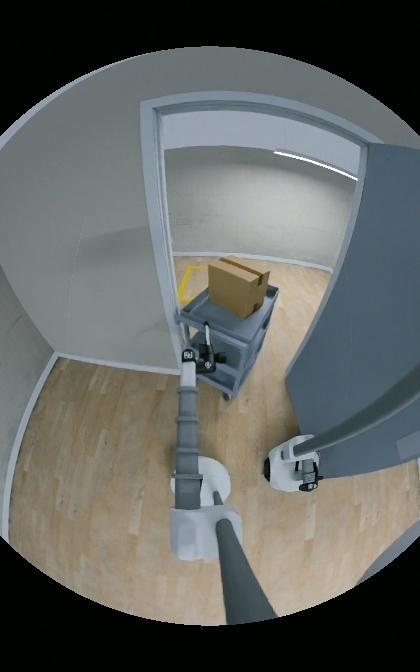

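move(r2={"base":{"rotate_rad":-0.3},"pace":"slow","contact_limits":{"rotate_rad":0.9}}, blocking=false, cameras=[])

wait(seconds=6, cameras=["r2_head_camera","r2_head_right_camera"])

Scene clock: 309.20 s.
move: r2 moving
r1: as last shown
r1.lidar_m: 4.93 2.73 0.25 - 0.25 0.25 0.52 0.69 0.67 0.46 0.49 4.10
r1.motor_effort: lift_m=+19(20) arm_m=+4(4) wheel_0=-31(32) wheel_1=+30(31) wheel_2=+8(8)
r1.servo_current: wrist_yaw_rad=33(52) wrist_pitch_rad=39(46) wrist_roll_rad=26(59) gripper_m=39(46)
r1.contact_limits: strafe_m 1
r1.wrist_depth_mm: 136 137 - 525 293 203 - / - 138 - 539 300 193 - / 112 138 225 554 301 196 162 / 127 145 - 554 306 197 - / 138 - - 778 306 199 164 / 991 1229 192 798 191 199 164 / 759 750 750 143 287 181 -
r2.base_odometry: x=-3.358 y=-1.106 heading=-2.923
r2.turned_by_wheels: -0.124
r2.turned_by_imu: -0.118
r2.base_tilt: forward=-0.6 right=+0.0
r2.lidar_m: 0.73 1.02 1.42 2.10 2.22 3.06 - 3.74 2.74 0.46 0.48 0.74
r2.base_status: rotate_rad moving
r2.joint_positions: lift_m=+0.682 arm_m=+0.366 wrist_yaw_rad=+0.016 wrist_pitch_rad=+0.002 wrist_roll_rad=+1.570 gripper_m=-0.004
r2.joint_status: not commanded
r2.measured_speeds: translate_m=+0.005 strafe_m=-0.001 rotate_rad=-0.500 lift_m=+0.000 arm_m=+0.004 wrist_yaw_rad=+0.000 wrist_pitch_rad=+0.000 wrist_roll_rad=+0.000
r2.motor_effort: lift_m=+21(21) arm_m=+5(7) wheel_0=+26(30) wheel_1=+16(18) wheel_2=+18(19)
r2.servo_current: wrist_yaw_rad=85(98) wrist_pitch_rad=46(52) wrist_roll_rad=39(59) gripper_m=65(65)
r2.contact_limits: arm_m 0.2; rotate_rad 0.9
r2.hand_pose: x=+0.8265 y=-0.0829 z=+0.8593 quat_wxyz=(+0.707, +0.707, +0.006, +0.005) (m; r2's base frame)
r2.wrist_depth_mm: - 421 410 114 168 - - / - 375 377 122 180 - - / - 424 418 131 193 - - / - - 473 143 208 - - / - - 539 153 227 1863 - / - - 190 171 182 1661 496 / - - - - - 1464 1255
pictures: none
No camera images: "cameras" was empty.

Scene clock: 310.07 s.
earlier move: r2 done
r1.base_odometry: x=-1.998 y=-0.480 heading=-2.342
r1.turned_by_wheels: +0.000
r1.turned_by_imu: +0.000
r1.base_tilt: forward=-1.7 right=+1.3
r1.lidar_m: 4.94 2.72 0.25 - 0.25 0.25 0.53 0.59 0.58 0.43 0.49 4.11
r1.base_status: not commanded
r1.joint_positions: lift_m=+0.124 arm_m=+0.000 wrist_yaw_rad=+3.103 wrist_pitch_rad=+0.002 wrist_roll_rad=+0.000 gripper_m=+0.056
r1.joint_status: not commanded
r1.measured_speeds: all 0
r1.motor_effort: lift_m=+19(20) arm_m=+4(4) wheel_0=-31(32) wheel_1=+30(31) wheel_2=+8(8)
r1.servo_current: wrist_yaw_rad=46(65) wrist_pitch_rad=39(46) wrist_roll_rad=46(59) gripper_m=39(46)
r1.contact_limits: strafe_m 1
r1.hand_pose: x=-0.1139 y=+0.0986 z=+0.3019 quat_wxyz=(+0.019, -0.001, +0.000, +1.000) (m; r1's base frame)
r1.wrist_depth_mm: 136 137 - 525 294 202 - / - 138 - 535 300 194 - / 112 138 226 544 300 196 162 / 127 144 - 554 303 197 - / - 788 - 778 304 198 164 / 1078 991 192 809 191 199 165 / 866 750 759 143 287 180 -
r2.base_odometry: x=-3.358 y=-1.106 heading=-3.098
r2.turned_by_wheels: -0.176
r2.turned_by_imu: -0.171
r2.base_tilt: forward=-0.7 right=+0.1
r2.lidar_m: 0.75 0.97 1.20 2.13 2.17 2.64 - 4.58 2.93 0.49 0.45 0.79
r2.base_status: done
r2.joint_positions: lift_m=+0.682 arm_m=+0.366 wrist_yaw_rad=-0.002 wrist_pitch_rad=+0.002 wrist_roll_rad=+1.570 gripper_m=-0.004
r2.joint_status: not commanded
r2.measured_speeds: all 0
r2.motor_effort: lift_m=+21(21) arm_m=-5(7) wheel_0=+1(30) wheel_1=+3(18) wheel_2=+6(22)
r2.servo_current: wrist_yaw_rad=52(98) wrist_pitch_rad=39(52) wrist_roll_rad=46(59) gripper_m=59(72)
r2.contact_limits: arm_m 0.2; rotate_rad 0.9
r2.hand_pose: x=+0.8252 y=-0.0880 z=+0.8593 quat_wxyz=(+0.707, +0.707, +0.000, -0.002) (m; r2's base frame)
r2.wrist_depth_mm: - - - 178 238 1661 1182 / - - - 178 237 1661 - / - - - 178 238 842 - / - 449 442 178 237 854 - / - 466 459 178 237 831 - / - - 187 178 182 - - / - - 488 - - 1756 -
wait: 0.87 of 6 s (r2 has come to rest)
pictures: r2_head_camera, r2_head_right_camera
Images, in order (width x height): r2_head_camera 420x560, r2_head_right_camera 420x672.

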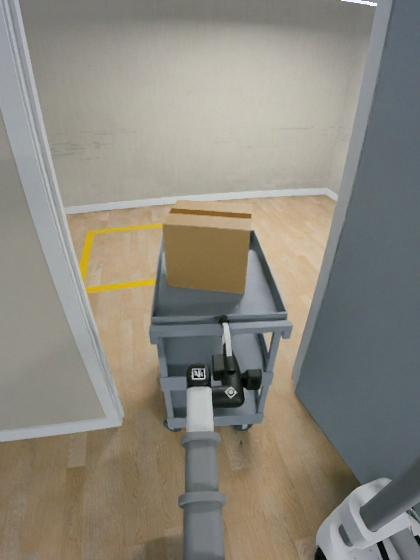

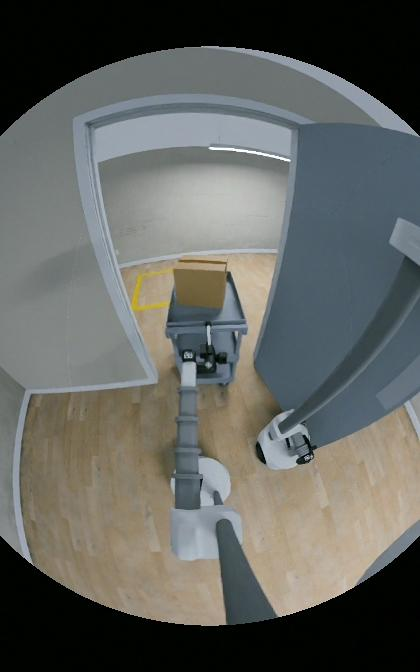

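move(r2={"base":{"translate_m":0.5},"pace":"slow","contact_limits":{"translate_m":0.6}}, blocking=false, cameras=[])

wait(seconds=8, cameras=[])

move(r2={"base":{"rotate_rad":-0.25},"pace":"slow","contact_limits":{"rotate_rad":0.9}}, blocking=false, cameras=[])

wait(seconds=6, cameras=["r2_head_camera","r2_head_right_camera"])

Scene clock: 332.40 s.
move: r2 moving
r1: as last shown
r1.base_tilt: forward=-1.5 right=+1.3
r1.lidar_m: 4.92 2.67 0.25 - 0.25 0.25 0.48 0.58 0.59 0.46 0.51 4.10
r1.motor_effort: lift_m=+19(20) arm_m=+4(4) wheel_0=-32(32) wheel_1=+30(31) wheel_2=+8(8)
r1.servo_current: wrist_yaw_rad=46(65) wrist_pitch_rad=39(46) wrist_roll_rad=59(65) gripper_m=39(46)
r1.contact_limits: strafe_m 1
r1.wrist_depth_mm: 136 137 - 530 294 202 - / - 137 - 539 298 195 - / 112 138 226 549 303 196 162 / 127 144 - 559 304 198 - / - 1366 - 778 307 198 164 / 1118 1025 192 809 191 199 164 / 854 750 750 143 287 180 -
r2.base_odometry: x=-3.370 y=-1.106 heading=-3.098
r2.turned_by_wheels: +0.000
r2.turned_by_imu: +0.001
r2.base_tilt: forward=-0.7 right=+0.0
r2.lidar_m: 0.75 0.99 1.23 2.12 2.14 2.61 - 4.58 2.91 0.48 0.47 0.79
r2.base_status: translate_m moving
r2.joint_positions: lift_m=+0.682 arm_m=+0.366 wrist_yaw_rad=-0.002 wrist_pitch_rad=+0.002 wrist_roll_rad=+1.570 gripper_m=-0.004
r2.joint_status: not commanded
r2.measured_speeds: translate_m=+0.049 strafe_m=+0.000 rotate_rad=-0.003 lift_m=+0.000 arm_m=+0.000 wrist_yaw_rad=+0.000 wrist_pitch_rad=+0.000 wrist_roll_rad=+0.000
r2.motor_effort: lift_m=+21(21) arm_m=-1(4) wheel_0=+13(13) wheel_1=+9(9) wheel_2=-14(15)
r2.servo_current: wrist_yaw_rad=52(59) wrist_pitch_rad=39(46) wrist_roll_rad=59(59) gripper_m=59(65)
r2.contact_limits: arm_m 0.2; translate_m 0.6
r2.hand_pose: x=+0.8251 y=-0.0880 z=+0.8593 quat_wxyz=(+0.707, +0.707, +0.000, -0.002) (m; r2's base frame)
r2.wrist_depth_mm: - - - 176 236 1708 1182 / - - - 236 236 1708 517 / - - - 175 236 831 - / - 442 442 175 236 842 - / - 459 455 176 236 831 - / - - 189 174 183 - - / - - 484 - - - -
pictures: none
No camera images: "cameras" was empty.

Scene clock: 338.20 s.
earlier move: r2 done
r1.base_odometry: x=-1.998 y=-0.480 heading=-2.342
r1.turned_by_wheels: +0.000
r1.turned_by_imu: +0.000
r1.base_tilt: forward=-1.6 right=+1.3
r1.lidar_m: 4.93 2.71 0.25 - 0.25 0.25 0.53 0.53 0.46 2.79 2.94 4.10
r1.base_status: not commanded
r1.joint_positions: lift_m=+0.124 arm_m=+0.000 wrist_yaw_rad=+3.103 wrist_pitch_rad=+0.002 wrist_roll_rad=+0.000 gripper_m=+0.056
r1.joint_status: not commanded
r1.measured_speeds: all 0
r1.motor_effort: lift_m=+19(20) arm_m=+4(4) wheel_0=-31(32) wheel_1=+30(31) wheel_2=+8(8)
r1.servo_current: wrist_yaw_rad=26(85) wrist_pitch_rad=46(52) wrist_roll_rad=46(78) gripper_m=39(46)
r1.contact_limits: strafe_m 1
r1.hand_pose: x=-0.1139 y=+0.0986 z=+0.3019 quat_wxyz=(+0.019, -0.001, +0.000, +1.000) (m; r1's base frame)
r1.wrist_depth_mm: 136 137 1397 535 294 202 - / - 138 - 473 298 195 - / 112 138 222 484 303 197 163 / 127 144 1160 554 304 198 - / - 1708 1661 559 304 198 164 / 1229 1182 192 798 191 199 164 / 854 759 750 143 287 180 -
r2.base_odometry: x=-3.857 y=-1.127 heading=-3.099
r2.turned_by_wheels: -0.001
r2.turned_by_imu: -0.005
r2.base_tilt: forward=-0.7 right=+0.1
r2.lidar_m: 0.75 0.58 0.62 1.17 2.23 2.72 - 4.46 0.45 0.50 0.71 0.73
r2.base_status: done
r2.joint_positions: lift_m=+0.682 arm_m=+0.366 wrist_yaw_rad=-0.007 wrist_pitch_rad=+0.002 wrist_roll_rad=+1.570 gripper_m=-0.004
r2.joint_status: not commanded
r2.measured_speeds: all 0
r2.motor_effort: lift_m=+21(21) arm_m=+4(4) wheel_0=+2(13) wheel_1=+4(9) wheel_2=-12(19)
r2.servo_current: wrist_yaw_rad=59(72) wrist_pitch_rad=39(52) wrist_roll_rad=46(65) gripper_m=65(72)
r2.contact_limits: arm_m 0.2; translate_m 0.6
r2.hand_pose: x=+0.8247 y=-0.0894 z=+0.8593 quat_wxyz=(+0.707, +0.707, -0.002, -0.003) (m; r2's base frame)
r2.wrist_depth_mm: - - - 132 183 - - / - 389 389 136 195 759 - / - 424 415 144 207 - - / - 480 459 154 216 - - / - - 512 163 229 - - / - - 189 172 179 1576 512 / - - - - - 1756 469
wait: 5.80 of 8 s (r2 has come to rest)
pictures: none
No camera images: "cameras" was empty.

Scene clock: 338.70 s.
move: r2 moving
r1: as last shown
r1.lidar_m: 4.94 2.70 0.25 - 0.25 0.25 0.53 0.52 0.47 2.78 2.93 4.11
r1.motor_effort: lift_m=+20(20) arm_m=+4(4) wheel_0=-32(32) wheel_1=+30(31) wheel_2=+8(8)
r1.servo_current: wrist_yaw_rad=52(65) wrist_pitch_rad=39(52) wrist_roll_rad=39(65) gripper_m=39(46)
r1.contact_limits: strafe_m 1
r1.wrist_depth_mm: 135 138 1397 530 294 202 - / - 138 - 480 303 195 - / 113 138 222 549 301 196 162 / 127 144 1160 554 306 198 - / - - 1708 564 306 198 164 / 1205 1229 193 809 190 200 164 / 866 759 750 143 287 180 -
r2.base_odometry: x=-3.857 y=-1.127 heading=+3.062
r2.turned_by_wheels: -0.123
r2.turned_by_imu: -0.117
r2.base_tilt: forward=-0.7 right=+0.0
r2.lidar_m: 0.76 3.44 0.58 0.91 2.21 2.54 - 5.32 0.49 0.45 0.69 0.75
r2.base_status: rotate_rad moving
r2.joint_positions: lift_m=+0.682 arm_m=+0.366 wrist_yaw_rad=+0.012 wrist_pitch_rad=+0.002 wrist_roll_rad=+1.570 gripper_m=-0.004
r2.joint_status: not commanded
r2.measured_speeds: translate_m=+0.002 strafe_m=-0.001 rotate_rad=-0.488 lift_m=+0.000 arm_m=-0.001 wrist_yaw_rad=+0.000 wrist_pitch_rad=+0.000 wrist_roll_rad=+0.000
r2.motor_effort: lift_m=+21(21) arm_m=+6(6) wheel_0=+22(25) wheel_1=+15(17) wheel_2=+16(17)
r2.servo_current: wrist_yaw_rad=72(78) wrist_pitch_rad=46(46) wrist_roll_rad=46(52) gripper_m=59(65)
r2.contact_limits: arm_m 0.2; rotate_rad 0.9
r2.hand_pose: x=+0.8261 y=-0.0840 z=+0.8593 quat_wxyz=(+0.707, +0.707, +0.005, +0.003) (m; r2's base frame)
r2.wrist_depth_mm: - - - 142 196 1618 - / - - - 147 204 759 - / - 418 418 152 212 - - / - 455 442 159 221 831 - / - - 477 167 230 - - / - - 500 176 182 - - / - - - - - 1430 496
pictures: none
No camera images: "cameras" was empty.

Scene clock: 339.50 s.
earlier move: r2 done
r1.base_odometry: x=-1.998 y=-0.480 heading=-2.342
r1.turned_by_wheels: +0.000
r1.turned_by_imu: +0.000
r1.base_tilt: forward=-1.6 right=+1.3
r1.lidar_m: 4.92 2.69 0.25 - 0.25 0.25 0.53 0.51 0.48 2.78 2.93 4.08
r1.base_status: not commanded
r1.joint_positions: lift_m=+0.124 arm_m=+0.000 wrist_yaw_rad=+3.103 wrist_pitch_rad=+0.002 wrist_roll_rad=+0.000 gripper_m=+0.056
r1.joint_status: not commanded
r1.measured_speeds: all 0
r1.motor_effort: lift_m=+19(20) arm_m=+4(4) wheel_0=-31(32) wheel_1=+30(31) wheel_2=+8(8)
r1.servo_current: wrist_yaw_rad=52(65) wrist_pitch_rad=39(52) wrist_roll_rad=39(65) gripper_m=39(46)
r1.contact_limits: strafe_m 1
r1.hand_pose: x=-0.1139 y=+0.0986 z=+0.3019 quat_wxyz=(+0.019, -0.001, +0.000, +1.000) (m; r1's base frame)
r1.wrist_depth_mm: 136 137 1366 525 294 202 - / - 137 - 539 298 195 - / 113 138 223 549 301 196 162 / 127 144 - 559 304 197 - / - - 1708 564 307 198 164 / 1229 1205 193 798 191 199 164 / 854 750 750 143 287 180 -
r2.base_odometry: x=-3.857 y=-1.127 heading=+2.934
r2.turned_by_wheels: -0.128
r2.turned_by_imu: -0.124
r2.base_tilt: forward=-0.7 right=+0.1
r2.lidar_m: 0.72 3.43 0.59 0.81 2.21 2.38 3.58 5.31 0.53 0.47 0.68 0.73
r2.base_status: done
r2.joint_positions: lift_m=+0.682 arm_m=+0.366 wrist_yaw_rad=-0.003 wrist_pitch_rad=+0.002 wrist_roll_rad=+1.570 gripper_m=-0.004
r2.joint_status: not commanded
r2.measured_speeds: all 0
r2.motor_effort: lift_m=+21(21) arm_m=-4(6) wheel_0=-6(25) wheel_1=-1(17) wheel_2=+0(21)
r2.servo_current: wrist_yaw_rad=52(91) wrist_pitch_rad=33(46) wrist_roll_rad=39(59) gripper_m=59(65)
r2.contact_limits: arm_m 0.2; rotate_rad 0.9
r2.hand_pose: x=+0.8250 y=-0.0883 z=+0.8593 quat_wxyz=(+0.707, +0.707, +0.000, -0.002) (m; r2's base frame)
r2.wrist_depth_mm: - - - 217 259 266 265 / - - - 193 254 1576 1205 / - - - 189 250 1756 - / - - 504 185 244 842 - / - 449 445 182 240 820 - / - 455 188 178 182 820 - / - - 459 - - - -
wait: 0.80 of 6 s (r2 has come to rest)
pictures: r2_head_camera, r2_head_right_camera
Images, in order (width x height): r2_head_camera 420x560, r2_head_right_camera 420x672.

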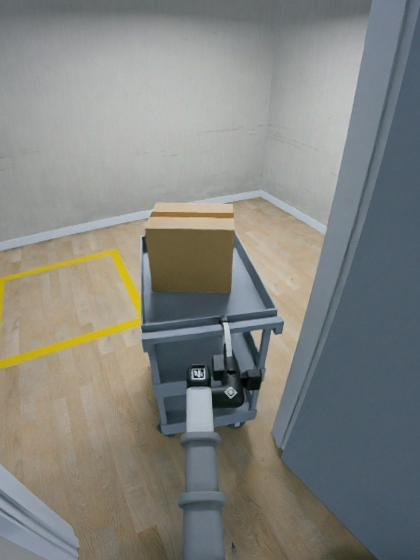

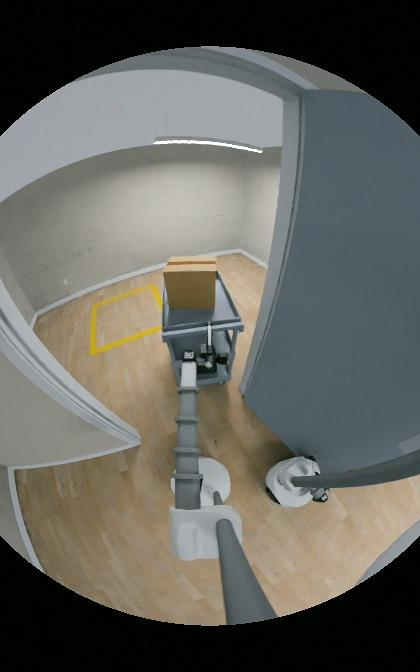

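move(r2={"base":{"translate_m":0.68,"strafe_m":-0.04},"pace":"slow","contact_limits":{"translate_m":0.6}}, blocking=false, cameras=[])

wait(seconds=9, cameras=[])

move(r2={"base":{"rotate_rad":-0.3},"pace":"slow","contact_limits":{"rotate_rad":0.9}}, blocking=false, cameras=[])

wait(seconds=6, cameras=["r2_head_camera","r2_head_right_camera"])

Scene clock: 356.40 s.
move: r2 moving
r1: as last shown
r1.lidar_m: 4.94 2.69 0.25 - 0.25 0.25 0.52 0.50 0.48 2.79 2.93 4.10
r1.motor_effort: lift_m=+20(20) arm_m=+4(4) wheel_0=-31(32) wheel_1=+30(31) wheel_2=+8(8)
r1.servo_current: wrist_yaw_rad=46(72) wrist_pitch_rad=39(46) wrist_roll_rad=59(59) gripper_m=39(52)
r1.contact_limits: strafe_m 1
r1.wrist_depth_mm: 136 137 1366 525 294 203 - / - 138 - 539 300 193 - / 113 138 222 539 300 196 162 / 127 144 - 549 303 198 - / - - 1618 564 307 198 164 / 1205 1205 195 798 191 199 164 / 854 750 741 143 287 180 -
r2.base_odometry: x=-3.868 y=-1.124 heading=+2.934
r2.turned_by_wheels: +0.000
r2.turned_by_imu: +0.000
r2.base_tilt: forward=-0.7 right=+0.1
r2.lidar_m: 0.75 3.42 0.57 0.77 2.19 2.35 3.60 5.33 0.51 0.43 0.68 0.71
r2.base_status: translate_m moving; strafe_m moving
r2.joint_positions: lift_m=+0.682 arm_m=+0.366 wrist_yaw_rad=-0.003 wrist_pitch_rad=+0.002 wrist_roll_rad=+1.570 gripper_m=-0.004
r2.joint_status: not commanded
r2.measured_speeds: translate_m=+0.049 strafe_m=-0.003 rotate_rad=+0.000 lift_m=+0.000 arm_m=+0.000 wrist_yaw_rad=-0.002 wrist_pitch_rad=+0.000 wrist_roll_rad=+0.000
r2.motor_effort: lift_m=+21(21) arm_m=-1(4) wheel_0=+7(9) wheel_1=+7(7) wheel_2=-16(16)
r2.servo_current: wrist_yaw_rad=52(52) wrist_pitch_rad=46(46) wrist_roll_rad=39(52) gripper_m=65(72)
r2.contact_limits: arm_m 0.2; translate_m 0.6
r2.hand_pose: x=+0.8250 y=-0.0883 z=+0.8593 quat_wxyz=(+0.707, +0.707, +0.000, -0.002) (m; r2's base frame)
r2.wrist_depth_mm: - - - 216 259 265 265 / - - - 250 254 1576 1160 / - - - 245 247 1708 - / - - 539 184 243 842 - / - 449 442 180 238 820 - / - 449 189 176 183 798 - / - 455 452 - - - -
pictures: none
No camera images: "cameras" was empty.

Scene clock: 364.00 s.
earlier move: r2 done
r1.base_odometry: x=-1.998 y=-0.480 heading=-2.342
r1.turned_by_wheels: +0.000
r1.turned_by_imu: +0.000
r1.base_tilt: forward=-1.6 right=+1.3
r1.lidar_m: 4.93 2.73 0.25 - 0.25 0.25 0.53 0.77 1.20 2.78 2.92 4.11
r1.base_status: not commanded
r1.joint_positions: lift_m=+0.124 arm_m=+0.000 wrist_yaw_rad=+3.103 wrist_pitch_rad=+0.002 wrist_roll_rad=+0.000 gripper_m=+0.056
r1.joint_status: not commanded
r1.measured_speeds: all 0
r1.motor_effort: lift_m=+19(20) arm_m=+4(4) wheel_0=-31(32) wheel_1=+31(31) wheel_2=+8(8)
r1.servo_current: wrist_yaw_rad=39(72) wrist_pitch_rad=39(59) wrist_roll_rad=59(65) gripper_m=39(52)
r1.contact_limits: strafe_m 1
r1.hand_pose: x=-0.1139 y=+0.0986 z=+0.3019 quat_wxyz=(+0.019, -0.001, +0.000, +1.000) (m; r1's base frame)
r1.wrist_depth_mm: 135 137 - 473 293 202 - / - 138 - 530 300 195 - / 113 138 226 544 300 195 163 / 126 144 - 559 303 198 - / - 917 1025 569 306 198 164 / 1205 866 193 809 190 200 164 / 854 759 750 143 286 180 -
r2.base_odometry: x=-4.513 y=-0.947 heading=+2.933
r2.turned_by_wheels: +0.000
r2.turned_by_imu: -0.007
r2.base_tilt: forward=-0.7 right=+0.0
r2.lidar_m: 0.77 2.82 3.04 2.57 0.63 2.69 3.99 0.79 0.48 0.33 0.34 0.78
r2.base_status: done
r2.joint_positions: lift_m=+0.682 arm_m=+0.366 wrist_yaw_rad=-0.008 wrist_pitch_rad=+0.002 wrist_roll_rad=+1.570 gripper_m=-0.004
r2.joint_status: not commanded
r2.measured_speeds: all 0
r2.motor_effort: lift_m=+21(21) arm_m=+4(4) wheel_0=+1(9) wheel_1=+2(7) wheel_2=-10(20)
r2.servo_current: wrist_yaw_rad=65(72) wrist_pitch_rad=46(46) wrist_roll_rad=46(65) gripper_m=59(72)
r2.contact_limits: arm_m 0.2; translate_m 0.6
r2.hand_pose: x=+0.8246 y=-0.0896 z=+0.8593 quat_wxyz=(+0.707, +0.707, -0.002, -0.003) (m; r2's base frame)
r2.wrist_depth_mm: - - - 155 211 1537 1160 / - - - 158 215 768 - / - 569 427 163 221 - - / - 439 439 167 227 - - / - - 466 171 233 - - / - - 190 175 178 - - / - - 535 - - 1708 535
wait: 7.60 of 9 s (r2 has come to rest)
pictures: none
No camera images: "cameras" was empty.

Scene clock: 364.50 s.
move: r2 moving
r1: as last shown
r1.lidar_m: 4.93 2.68 0.25 - 0.25 0.27 0.54 0.79 1.23 2.79 2.90 4.10
r1.motor_effort: lift_m=+19(20) arm_m=+4(4) wheel_0=-31(32) wheel_1=+30(31) wheel_2=+8(8)
r1.servo_current: wrist_yaw_rad=59(65) wrist_pitch_rad=46(46) wrist_roll_rad=39(65) gripper_m=39(46)
r1.contact_limits: strafe_m 1
r1.wrist_depth_mm: 136 138 - 525 293 203 - / - 138 - 535 298 194 - / 112 138 225 549 303 196 162 / 127 144 - 554 304 198 - / - 891 1060 569 306 198 164 / 1205 854 194 820 191 200 164 / 854 759 750 143 289 180 -
r2.base_odometry: x=-4.514 y=-0.947 heading=+2.812
r2.turned_by_wheels: -0.121
r2.turned_by_imu: -0.116
r2.base_tilt: forward=-0.7 right=+0.1
r2.lidar_m: 0.74 0.80 2.93 2.63 0.63 2.65 3.57 0.78 0.54 0.32 0.34 0.82
r2.base_status: rotate_rad moving
r2.joint_positions: lift_m=+0.682 arm_m=+0.366 wrist_yaw_rad=+0.018 wrist_pitch_rad=+0.002 wrist_roll_rad=+1.570 gripper_m=-0.004
r2.joint_status: not commanded
r2.measured_speeds: translate_m=+0.000 strafe_m=+0.002 rotate_rad=-0.490 lift_m=+0.000 arm_m=+0.001 wrist_yaw_rad=+0.044 wrist_pitch_rad=+0.000 wrist_roll_rad=+0.000
r2.motor_effort: lift_m=+21(21) arm_m=+4(5) wheel_0=+25(25) wheel_1=+15(15) wheel_2=+24(24)
r2.servo_current: wrist_yaw_rad=111(111) wrist_pitch_rad=39(46) wrist_roll_rad=39(59) gripper_m=65(65)
r2.contact_limits: arm_m 0.2; rotate_rad 0.9
r2.hand_pose: x=+0.8268 y=-0.0822 z=+0.8593 quat_wxyz=(+0.707, +0.707, +0.007, +0.006) (m; r2's base frame)
r2.wrist_depth_mm: - - - 167 224 230 230 / - - - 169 227 1618 1118 / - - - 171 229 788 - / - 439 433 173 232 820 - / - 462 455 175 236 842 - / - - 197 178 180 - - / - - 496 - - - -
pictures: none
No camera images: "cameras" was empty.

Scene clock: 365.80 s.
earlier move: r2 done
r1.base_odometry: x=-1.998 y=-0.480 heading=-2.342
r1.turned_by_wheels: +0.000
r1.turned_by_imu: +0.000
r1.base_tilt: forward=-1.6 right=+1.3
r1.lidar_m: 4.94 2.69 0.25 - 0.25 0.25 0.51 0.78 1.25 2.78 2.92 4.09
r1.base_status: not commanded
r1.joint_positions: lift_m=+0.124 arm_m=+0.000 wrist_yaw_rad=+3.103 wrist_pitch_rad=+0.002 wrist_roll_rad=+0.000 gripper_m=+0.056
r1.joint_status: not commanded
r1.measured_speeds: all 0
r1.motor_effort: lift_m=+20(20) arm_m=+4(4) wheel_0=-32(32) wheel_1=+30(31) wheel_2=+8(8)
r1.servo_current: wrist_yaw_rad=39(72) wrist_pitch_rad=39(52) wrist_roll_rad=46(65) gripper_m=39(46)
r1.contact_limits: strafe_m 1
r1.hand_pose: x=-0.1139 y=+0.0986 z=+0.3019 quat_wxyz=(+0.019, -0.001, +0.000, +1.000) (m; r1's base frame)
r1.wrist_depth_mm: 136 137 - 521 293 202 - / - 137 - 535 301 194 - / 112 138 226 539 303 196 162 / 127 144 - 549 304 198 - / - 891 1182 798 307 198 164 / 1205 878 193 798 191 199 164 / 854 759 750 143 287 180 -
r2.base_odometry: x=-4.513 y=-0.947 heading=+2.632
r2.turned_by_wheels: -0.180
r2.turned_by_imu: -0.174
r2.base_tilt: forward=-0.6 right=+0.0
r2.lidar_m: 0.67 0.85 2.84 2.80 0.64 0.63 3.10 5.91 0.77 0.38 0.32 0.36
r2.base_status: done
r2.joint_positions: lift_m=+0.682 arm_m=+0.366 wrist_yaw_rad=-0.006 wrist_pitch_rad=+0.002 wrist_roll_rad=+1.570 gripper_m=-0.004
r2.joint_status: not commanded
r2.measured_speeds: all 0
r2.motor_effort: lift_m=+21(21) arm_m=-4(5) wheel_0=-3(25) wheel_1=-3(15) wheel_2=-5(27)
r2.servo_current: wrist_yaw_rad=46(117) wrist_pitch_rad=39(46) wrist_roll_rad=46(59) gripper_m=59(65)
r2.contact_limits: arm_m 0.2; rotate_rad 0.9
r2.hand_pose: x=+0.8248 y=-0.0891 z=+0.8593 quat_wxyz=(+0.707, +0.707, -0.001, -0.003) (m; r2's base frame)
r2.wrist_depth_mm: - - - 252 - 1576 1160 / - - - 242 306 1499 1118 / - - - 276 296 1499 430 / - - - 204 264 1661 535 / - - - 190 247 778 - / - 436 190 175 182 - - / - 418 413 - 219 - -
wait: 1.30 of 6 s (r2 has come to rest)
pictures: r2_head_camera, r2_head_right_camera
Images, in order (width x height): r2_head_camera 420x560, r2_head_right_camera 420x672.

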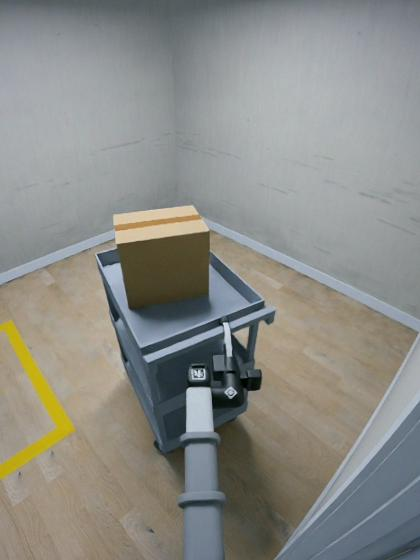

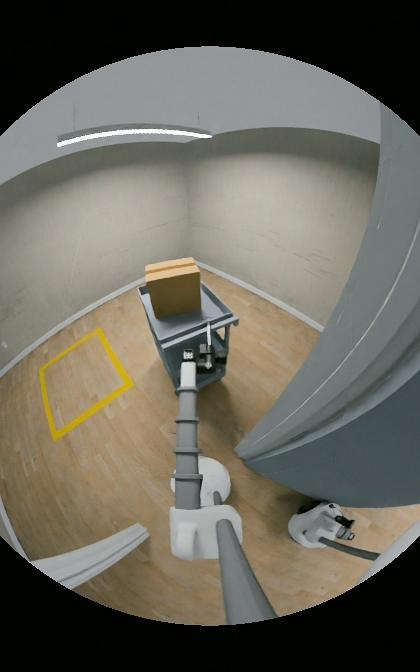

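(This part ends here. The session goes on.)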